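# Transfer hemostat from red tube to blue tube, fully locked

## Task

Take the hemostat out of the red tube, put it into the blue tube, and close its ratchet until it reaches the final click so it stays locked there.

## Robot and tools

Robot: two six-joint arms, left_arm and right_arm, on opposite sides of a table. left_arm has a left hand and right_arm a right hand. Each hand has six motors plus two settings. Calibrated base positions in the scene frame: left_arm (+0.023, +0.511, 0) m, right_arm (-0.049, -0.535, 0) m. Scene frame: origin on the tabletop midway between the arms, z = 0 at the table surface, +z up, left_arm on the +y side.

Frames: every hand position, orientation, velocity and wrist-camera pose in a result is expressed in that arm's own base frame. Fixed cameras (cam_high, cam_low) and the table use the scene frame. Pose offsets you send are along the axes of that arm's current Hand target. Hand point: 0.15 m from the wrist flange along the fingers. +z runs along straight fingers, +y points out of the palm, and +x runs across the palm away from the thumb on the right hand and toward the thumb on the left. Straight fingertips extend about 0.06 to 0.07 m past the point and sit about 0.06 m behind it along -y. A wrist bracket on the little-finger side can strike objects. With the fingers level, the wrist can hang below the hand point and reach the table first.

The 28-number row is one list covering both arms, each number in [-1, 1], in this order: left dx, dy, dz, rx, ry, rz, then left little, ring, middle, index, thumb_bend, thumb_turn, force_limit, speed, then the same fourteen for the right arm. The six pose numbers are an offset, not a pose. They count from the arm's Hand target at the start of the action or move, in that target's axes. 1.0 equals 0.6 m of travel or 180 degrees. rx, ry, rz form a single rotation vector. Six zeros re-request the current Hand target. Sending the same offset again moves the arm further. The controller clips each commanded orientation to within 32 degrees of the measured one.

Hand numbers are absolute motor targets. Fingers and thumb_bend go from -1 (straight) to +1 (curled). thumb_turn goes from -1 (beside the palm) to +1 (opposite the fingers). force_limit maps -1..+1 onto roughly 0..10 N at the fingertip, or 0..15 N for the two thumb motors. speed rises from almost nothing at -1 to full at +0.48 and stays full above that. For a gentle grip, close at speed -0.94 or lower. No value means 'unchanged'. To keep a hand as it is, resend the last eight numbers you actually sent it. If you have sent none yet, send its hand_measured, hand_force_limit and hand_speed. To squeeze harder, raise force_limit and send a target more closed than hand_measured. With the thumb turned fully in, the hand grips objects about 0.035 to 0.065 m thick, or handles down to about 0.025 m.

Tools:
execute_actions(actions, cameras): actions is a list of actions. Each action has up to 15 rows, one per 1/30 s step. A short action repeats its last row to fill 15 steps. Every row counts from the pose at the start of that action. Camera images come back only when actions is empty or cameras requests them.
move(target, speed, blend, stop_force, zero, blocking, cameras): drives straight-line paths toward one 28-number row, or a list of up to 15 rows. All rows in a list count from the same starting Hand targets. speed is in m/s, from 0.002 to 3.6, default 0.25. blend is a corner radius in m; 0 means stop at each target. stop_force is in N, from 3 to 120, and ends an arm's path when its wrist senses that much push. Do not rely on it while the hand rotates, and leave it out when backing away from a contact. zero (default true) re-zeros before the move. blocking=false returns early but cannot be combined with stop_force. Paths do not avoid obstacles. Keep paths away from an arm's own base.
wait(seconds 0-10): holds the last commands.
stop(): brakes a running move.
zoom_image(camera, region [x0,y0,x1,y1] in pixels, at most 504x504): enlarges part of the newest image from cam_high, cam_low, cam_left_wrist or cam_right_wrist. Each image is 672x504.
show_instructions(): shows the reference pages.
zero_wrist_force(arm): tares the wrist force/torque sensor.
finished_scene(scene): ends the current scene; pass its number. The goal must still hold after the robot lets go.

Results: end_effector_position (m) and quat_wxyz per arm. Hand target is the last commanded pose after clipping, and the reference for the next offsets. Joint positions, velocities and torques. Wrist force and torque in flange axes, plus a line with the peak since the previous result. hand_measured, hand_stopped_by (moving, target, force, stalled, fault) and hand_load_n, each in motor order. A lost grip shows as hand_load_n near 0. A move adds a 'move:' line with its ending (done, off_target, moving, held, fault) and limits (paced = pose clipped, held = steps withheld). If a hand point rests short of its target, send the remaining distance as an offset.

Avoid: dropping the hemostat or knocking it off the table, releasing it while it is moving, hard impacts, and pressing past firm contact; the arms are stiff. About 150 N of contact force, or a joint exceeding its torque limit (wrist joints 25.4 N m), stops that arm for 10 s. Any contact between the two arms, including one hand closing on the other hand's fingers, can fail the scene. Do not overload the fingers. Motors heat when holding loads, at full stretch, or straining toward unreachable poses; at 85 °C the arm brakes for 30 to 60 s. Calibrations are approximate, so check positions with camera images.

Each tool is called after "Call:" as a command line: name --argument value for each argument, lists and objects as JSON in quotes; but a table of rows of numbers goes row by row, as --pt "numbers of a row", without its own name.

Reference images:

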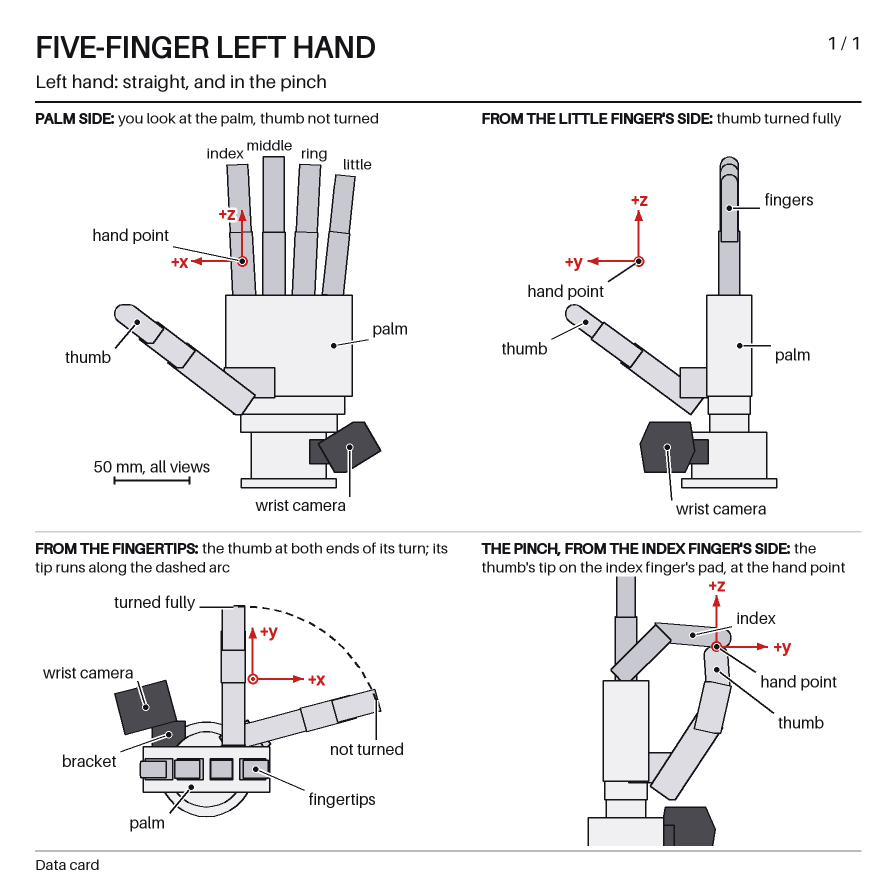

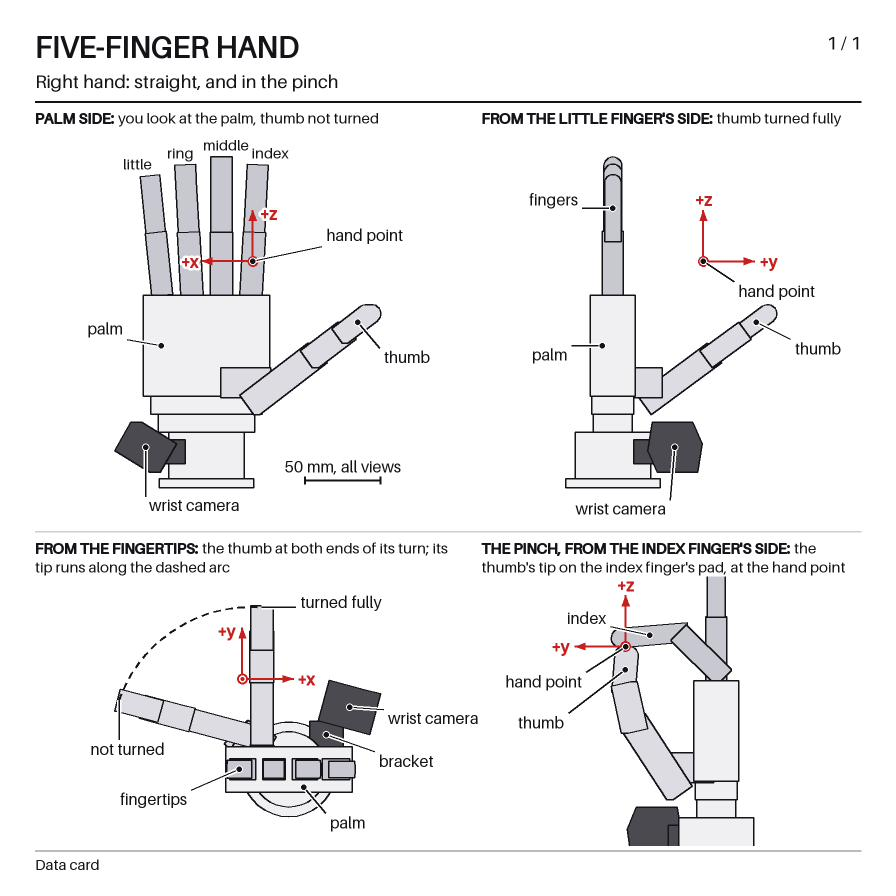

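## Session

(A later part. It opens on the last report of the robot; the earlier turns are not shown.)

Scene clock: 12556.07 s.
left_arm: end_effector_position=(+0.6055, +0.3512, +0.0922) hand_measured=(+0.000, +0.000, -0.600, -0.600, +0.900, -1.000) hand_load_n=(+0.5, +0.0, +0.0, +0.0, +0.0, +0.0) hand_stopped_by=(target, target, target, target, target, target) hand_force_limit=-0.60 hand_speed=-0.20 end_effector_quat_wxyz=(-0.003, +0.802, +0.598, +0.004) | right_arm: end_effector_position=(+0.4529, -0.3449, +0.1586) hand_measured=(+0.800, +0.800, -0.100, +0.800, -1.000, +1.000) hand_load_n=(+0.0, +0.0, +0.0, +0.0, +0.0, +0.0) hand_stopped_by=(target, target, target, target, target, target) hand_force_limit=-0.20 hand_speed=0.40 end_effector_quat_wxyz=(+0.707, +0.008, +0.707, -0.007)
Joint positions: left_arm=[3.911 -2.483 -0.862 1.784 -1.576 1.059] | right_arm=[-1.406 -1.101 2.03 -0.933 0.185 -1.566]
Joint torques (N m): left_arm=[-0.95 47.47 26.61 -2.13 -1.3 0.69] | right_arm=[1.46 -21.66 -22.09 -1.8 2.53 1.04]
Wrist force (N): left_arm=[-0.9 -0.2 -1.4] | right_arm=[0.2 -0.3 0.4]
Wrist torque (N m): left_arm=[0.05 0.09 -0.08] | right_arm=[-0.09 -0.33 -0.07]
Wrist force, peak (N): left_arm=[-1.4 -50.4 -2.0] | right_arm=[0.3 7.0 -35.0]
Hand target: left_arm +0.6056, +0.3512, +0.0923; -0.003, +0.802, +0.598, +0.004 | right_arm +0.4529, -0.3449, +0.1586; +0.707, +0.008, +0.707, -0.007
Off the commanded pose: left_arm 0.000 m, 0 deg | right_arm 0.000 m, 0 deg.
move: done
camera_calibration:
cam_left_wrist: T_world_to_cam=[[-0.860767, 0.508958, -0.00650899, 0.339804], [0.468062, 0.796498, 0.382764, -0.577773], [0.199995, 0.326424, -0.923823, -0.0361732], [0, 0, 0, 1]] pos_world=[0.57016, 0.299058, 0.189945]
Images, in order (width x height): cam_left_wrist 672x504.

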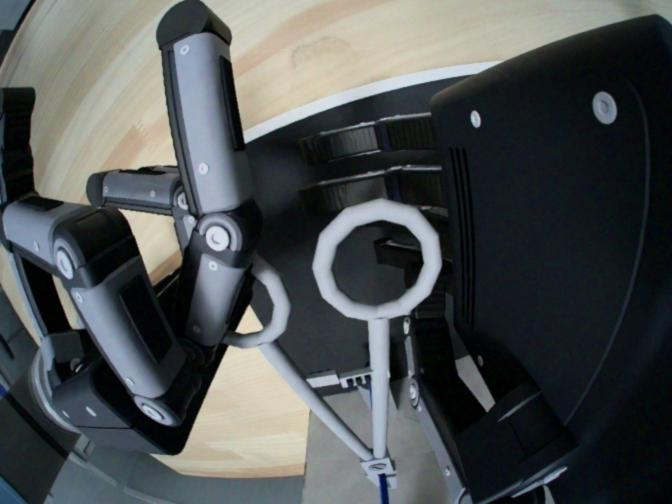

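Call:
move --target '[0,-0.15,0,0,0,0,0,0,-0.6,-0.6,0.9,-1,-0.6,-0.2,0,0,0,0,0,0,0.8,0.8,-0.1,0.8,-1,1,-0.2,0.4]' --speed 0.06 --cameras '["all"]'

Call:
zoom_image --camera "cam_high" --region '[290, 235, 370, 345]'

Call:
zoom_image --camera "cam_left_wrist" --region '[50, 200, 330, 480]'

Call:
zoom_image --camera "cam_low" --region '[235, 182, 290, 232]'

Scene clock: 12598.10 s.
left_arm: end_effector_position=(+0.5193, +0.3769, +0.0923) hand_measured=(+0.000, +0.000, -0.600, -0.600, +0.900, -1.000) hand_load_n=(+0.0, +0.0, +0.0, -0.5, +0.5, +0.0) hand_stopped_by=(target, target, target, target, target, target) hand_force_limit=-0.60 hand_speed=-0.20 end_effector_quat_wxyz=(-0.003, +0.802, +0.598, +0.004) | right_arm: end_effector_position=(+0.4529, -0.3449, +0.1586) hand_measured=(+0.800, +0.800, -0.100, +0.800, -1.000, +1.000) hand_load_n=(+0.0, +0.0, +0.0, +0.0, +0.0, +0.0) hand_stopped_by=(target, target, target, target, target, target) hand_force_limit=-0.20 hand_speed=0.40 end_effector_quat_wxyz=(+0.707, +0.008, +0.707, -0.007)
Joint positions: left_arm=[4.049 -2.33 -1.144 1.913 -1.575 1.196] | right_arm=[-1.406 -1.101 2.03 -0.933 0.185 -1.566]
Joint torques (N m): left_arm=[-13.33 39.21 27.38 -4.45 1.44 -2.61] | right_arm=[-0.25 -21.69 -21.26 -1.95 2.39 1.26]
Wrist force (N): left_arm=[-1.0 -0.4 -1.7] | right_arm=[0.1 -0.5 0.4]
Wrist torque (N m): left_arm=[0.00 0.08 -0.10] | right_arm=[-0.12 -0.31 -0.09]
Wrist force, peak (N): left_arm=[-1.1 -0.4 -2.1] | right_arm=[0.4 -0.3 0.6]
Hand target: left_arm +0.5194, +0.3768, +0.0923; -0.003, +0.802, +0.598, +0.004 | right_arm +0.4529, -0.3449, +0.1586; +0.707, +0.008, +0.707, -0.007
Off the commanded pose: left_arm 0.000 m, 0 deg | right_arm 0.000 m, 0 deg.
move: done
camera_calibration:
cam_left_wrist: T_world_to_cam=[[-0.860824, 0.508861, -0.00659488, 0.252601], [0.467912, 0.796514, 0.382915, -0.557895], [0.200103, 0.326537, -0.92376, -0.0273309], [0, 0, 0, 1]] pos_world=[0.483959, 0.324757, 0.190045]
cam_right_wrist: T_world_to_cam=[[0.0120313, 0.960593, -0.277698, 0.364784], [-0.417287, 0.257203, 0.871618, 0.153851], [0.908695, 0.105393, 0.403937, -0.329288], [0, 0, 0, 1]] pos_world=[0.359033, -0.355275, 0.100212]

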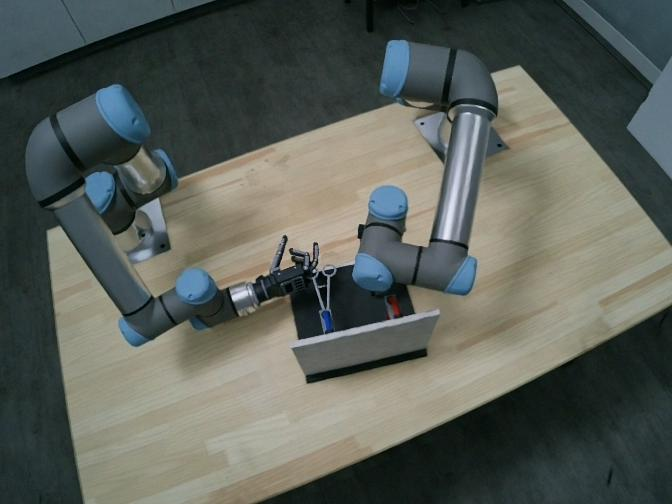

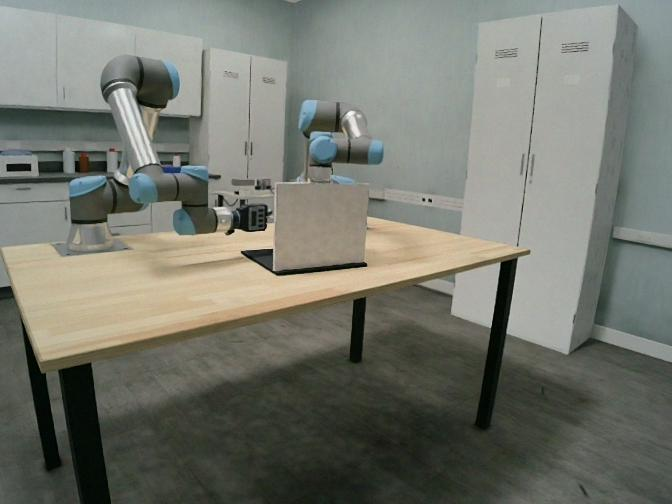

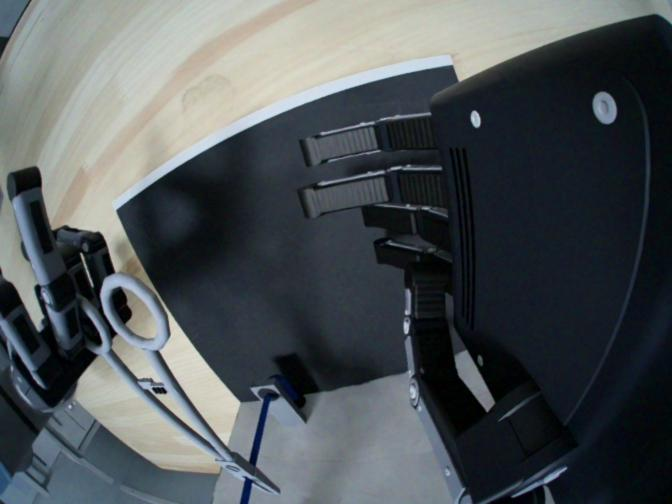

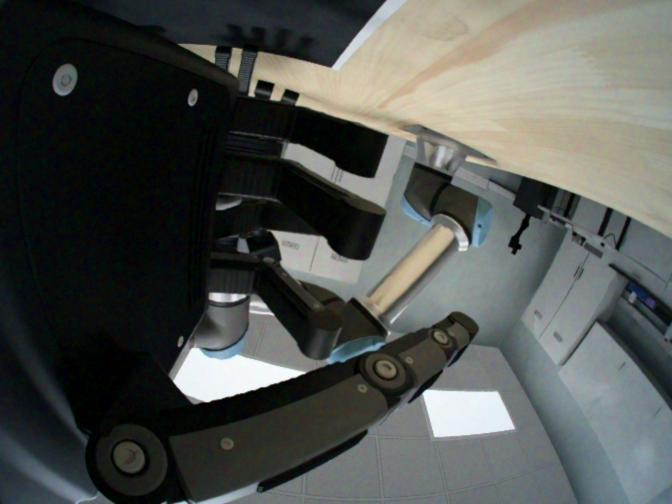

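Scaled by 4.582 from the camera's 672x504 image, which has a finer 960x720 frame.

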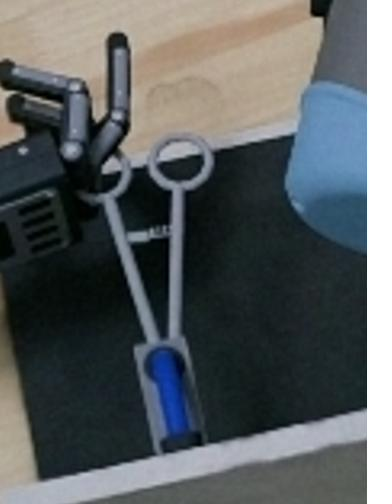

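Scaled by 1.800 from the camera's 672x504 image, which has a finer 960x720 frame.

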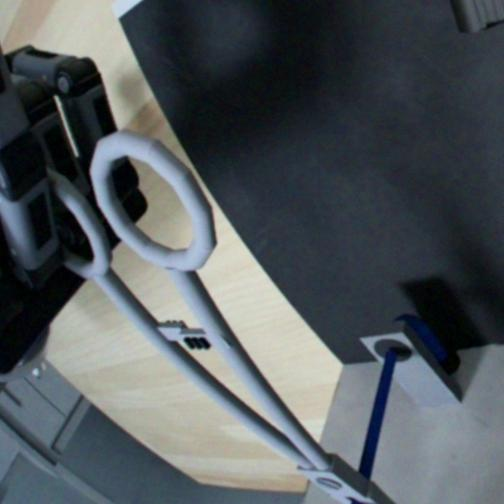

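Scaled by 9.164 from the camera's 672x504 image, which has a finer 960x720 frame.

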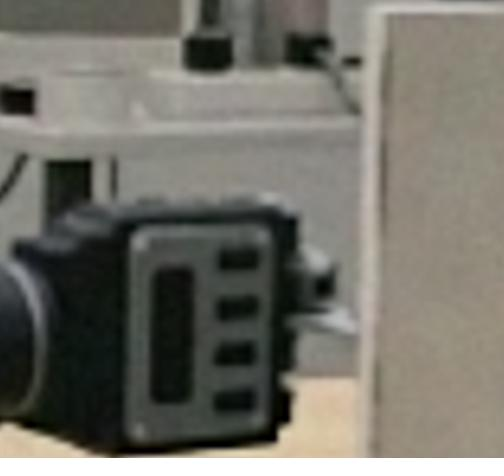

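Call:
move --target '[0,0,0,0,0,0,0,0,-0.6,-0.6,0.9,-1,-0.6,-0.2,0,0,-0.1167,0,0,0,0.8,0.8,-0.1,0.8,-1,1,-0.2,0.4]' --speed 0.02 --stop_force 4 --cameras '["cam_high", "cam_left_wrist", "cam_low"]'

Call:
zoom_image --camera "cam_high" --region '[290, 235, 370, 345]'

Call:
zoom_image --camera "cam_low" --region '[235, 182, 290, 232]'

Scene clock: 12616.73 s.
left_arm: end_effector_position=(+0.5194, +0.3768, +0.0923) hand_measured=(+0.000, +0.000, -0.600, -0.600, +0.900, -1.000) hand_load_n=(+0.0, +0.0, +0.0, +0.0, +0.0, +0.0) hand_stopped_by=(target, target, target, target, target, target) hand_force_limit=-0.60 hand_speed=-0.20 end_effector_quat_wxyz=(-0.003, +0.802, +0.598, +0.004) | right_arm: end_effector_position=(+0.3829, -0.3435, +0.1585) hand_measured=(+0.800, +0.800, -0.100, +0.800, -1.000, +1.000) hand_load_n=(+0.0, +0.0, +0.0, +0.0, +0.0, +0.0) hand_stopped_by=(target, target, target, target, target, target) hand_force_limit=-0.20 hand_speed=0.40 end_effector_quat_wxyz=(+0.707, +0.008, +0.707, -0.007)
Joint positions: left_arm=[4.049 -2.33 -1.144 1.913 -1.575 1.196] | right_arm=[-1.575 -1.151 2.119 -0.993 0.016 -1.545]
Joint torques (N m): left_arm=[-12.92 39.49 25.7 -4.42 -0.75 -2.63] | right_arm=[13.45 -40.88 -2.24 -2.55 2.76 2.1]
Wrist force (N): left_arm=[-1.0 -0.1 -2.0] | right_arm=[0.1 0.1 0.3]
Wrist torque (N m): left_arm=[0.07 0.07 -0.11] | right_arm=[-0.06 -0.36 -0.10]
Wrist force, peak (N): left_arm=[-0.9 -0.4 -2.2] | right_arm=[0.2 -1.1 0.7]
Hand target: left_arm +0.5194, +0.3768, +0.0923; -0.003, +0.802, +0.598, +0.004 | right_arm +0.3829, -0.3435, +0.1585; +0.707, +0.008, +0.707, -0.007
Off the commanded pose: left_arm 0.000 m, 0 deg | right_arm 0.000 m, 0 deg.
move: done
camera_calibration:
cam_left_wrist: T_world_to_cam=[[-0.86075, 0.508986, -0.00658844, 0.252574], [0.468053, 0.796483, 0.382808, -0.557854], [0.200091, 0.326418, -0.923805, -0.0272457], [0, 0, 0, 1]] pos_world=[0.48396, 0.324658, 0.190045]
Images, in order (width x height): cam_high 672x504, cam_low 672x504, cam_left_wrist 672x504.

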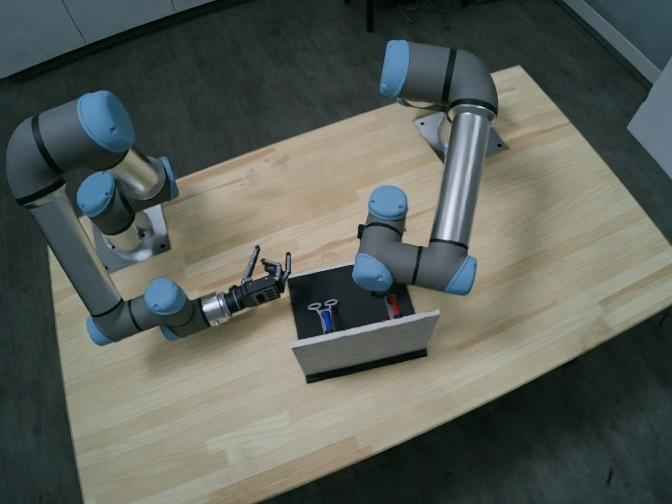

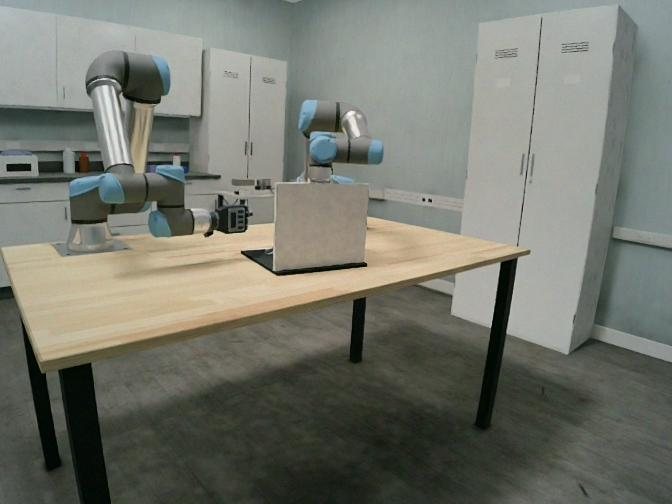

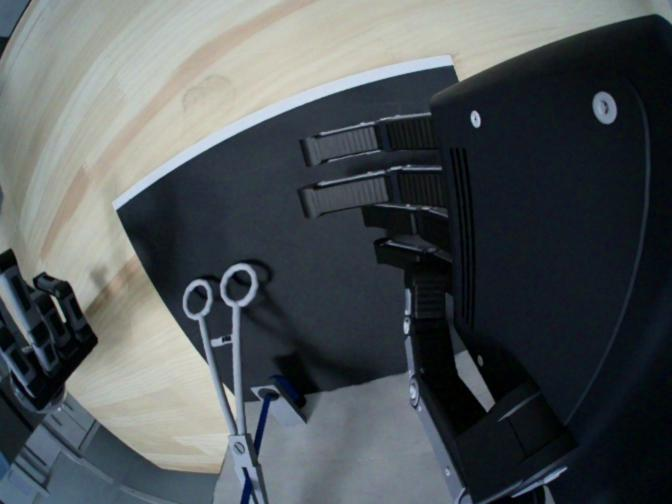

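Scaled by 4.582 from the camera's 672x504 image, which has a finer 960x720 frame.

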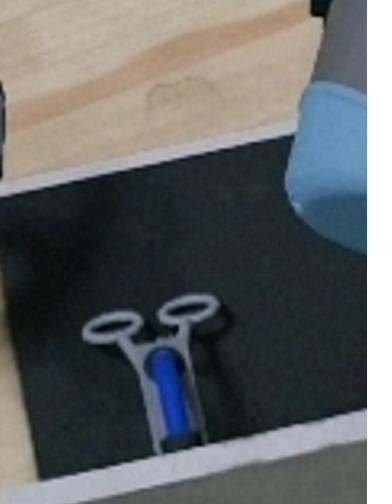

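Scaled by 9.164 from the camera's 672x504 image, which has a finer 960x720 frame.

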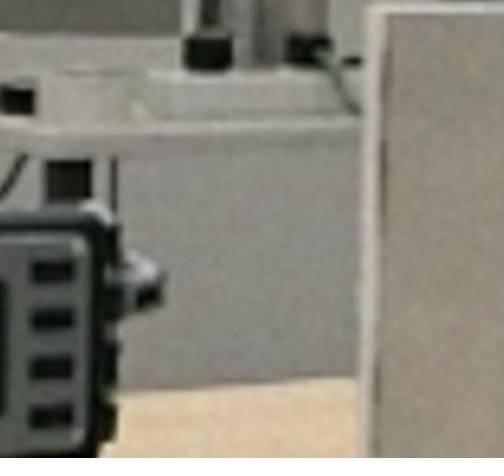

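Call:
zoom_image --camera "cam_left_wrist" --region '[170, 250, 320, 400]'

Call:
zoom_image --camera "cam_left_wrist" --region '[200, 370, 320, 500]'

Scaled by 3.360 from the camera's 672x504 image, which has a finer 960x720 frame.

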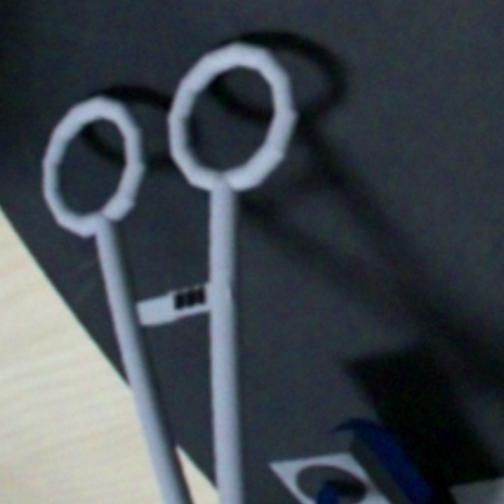

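Scaled by 3.877 from the camera's 672x504 image, which has a finer 960x720 frame.

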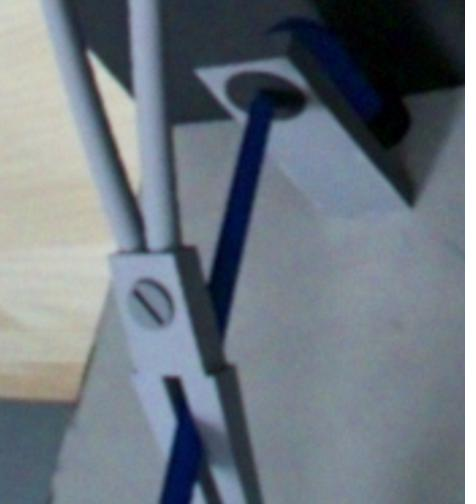

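Call:
zoom_image --camera "cam_left_wrist" --region '[200, 325, 250, 360]'

Call:
wait --seconds 1 --cameras '["cam_left_wrist"]'

Call:
zoom_image --camera "cam_left_wrist" --region '[170, 250, 320, 400]'

Scaled by 10.080 from the camera's 672x504 image, which has a finer 960x720 frame.

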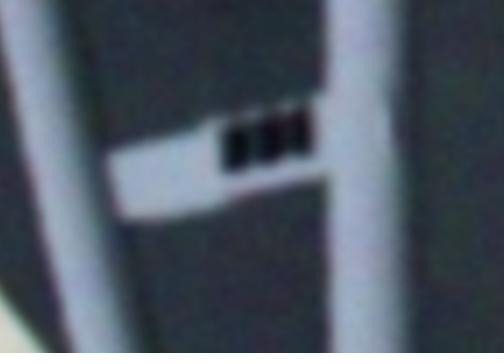

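Scene clock: 12637.70 s.
left_arm: end_effector_position=(+0.5194, +0.3768, +0.0923) hand_measured=(+0.000, +0.000, -0.600, -0.600, +0.900, -1.000) hand_load_n=(+0.0, +0.0, +0.5, +0.0, +0.0, +0.0) hand_stopped_by=(target, target, target, target, target, target) hand_force_limit=-0.60 hand_speed=-0.20 end_effector_quat_wxyz=(-0.003, +0.802, +0.598, +0.004) | right_arm: end_effector_position=(+0.3829, -0.3435, +0.1585) hand_measured=(+0.800, +0.800, -0.100, +0.800, -1.000, +1.000) hand_load_n=(+0.0, +0.0, +0.0, +0.0, +0.0, -0.5) hand_stopped_by=(target, target, target, target, target, target) hand_force_limit=-0.20 hand_speed=0.40 end_effector_quat_wxyz=(+0.707, +0.008, +0.707, -0.007)
Joint positions: left_arm=[4.049 -2.33 -1.144 1.913 -1.575 1.196] | right_arm=[-1.575 -1.151 2.119 -0.993 0.016 -1.545]
Joint torques (N m): left_arm=[-12.64 39.99 24.93 -4.37 -0.82 -2.62] | right_arm=[14.31 -23.87 -18.62 2.03 2.79 -0.6]
Wrist force (N): left_arm=[-1.2 -0.3 -1.7] | right_arm=[0.0 0.1 0.2]
Wrist torque (N m): left_arm=[0.03 0.11 -0.11] | right_arm=[-0.05 -0.34 -0.11]
Wrist force, peak (N): left_arm=[-1.2 -0.2 -2.0] | right_arm=[-0.4 0.3 0.6]
Hand target: left_arm +0.5194, +0.3768, +0.0923; -0.003, +0.802, +0.598, +0.004 | right_arm +0.3829, -0.3435, +0.1585; +0.707, +0.008, +0.707, -0.007
Off the commanded pose: left_arm 0.000 m, 0 deg | right_arm 0.000 m, 0 deg.
wait: 1.00 s; at rest from the start
camera_calibration:
cam_left_wrist: T_world_to_cam=[[-0.86075, 0.508986, -0.00658844, 0.252574], [0.468053, 0.796483, 0.382808, -0.557854], [0.200091, 0.326418, -0.923805, -0.0272457], [0, 0, 0, 1]] pos_world=[0.48396, 0.324658, 0.190045]
Images, in order (width x height): cam_left_wrist 672x504.

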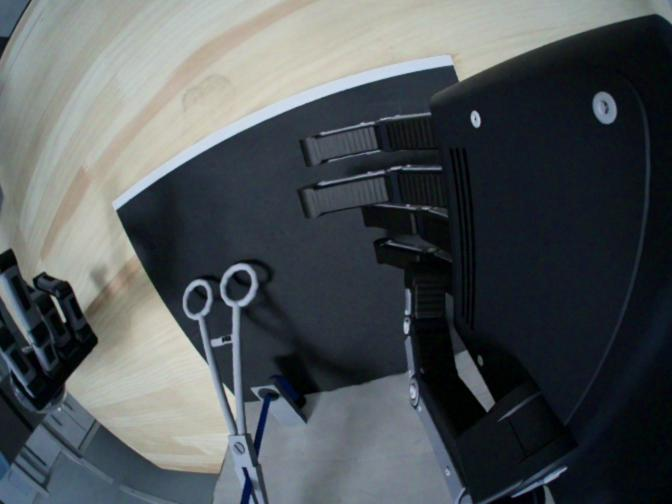

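Scaled by 3.360 from the camera's 672x504 image, which has a finer 960x720 frame.

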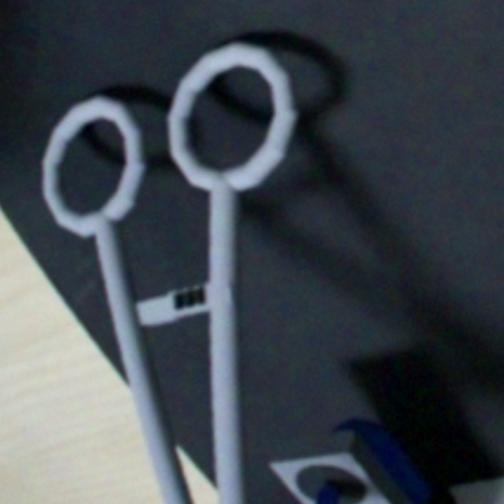

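Call:
finished_scene --scene 2

The scene is finished: the task was done.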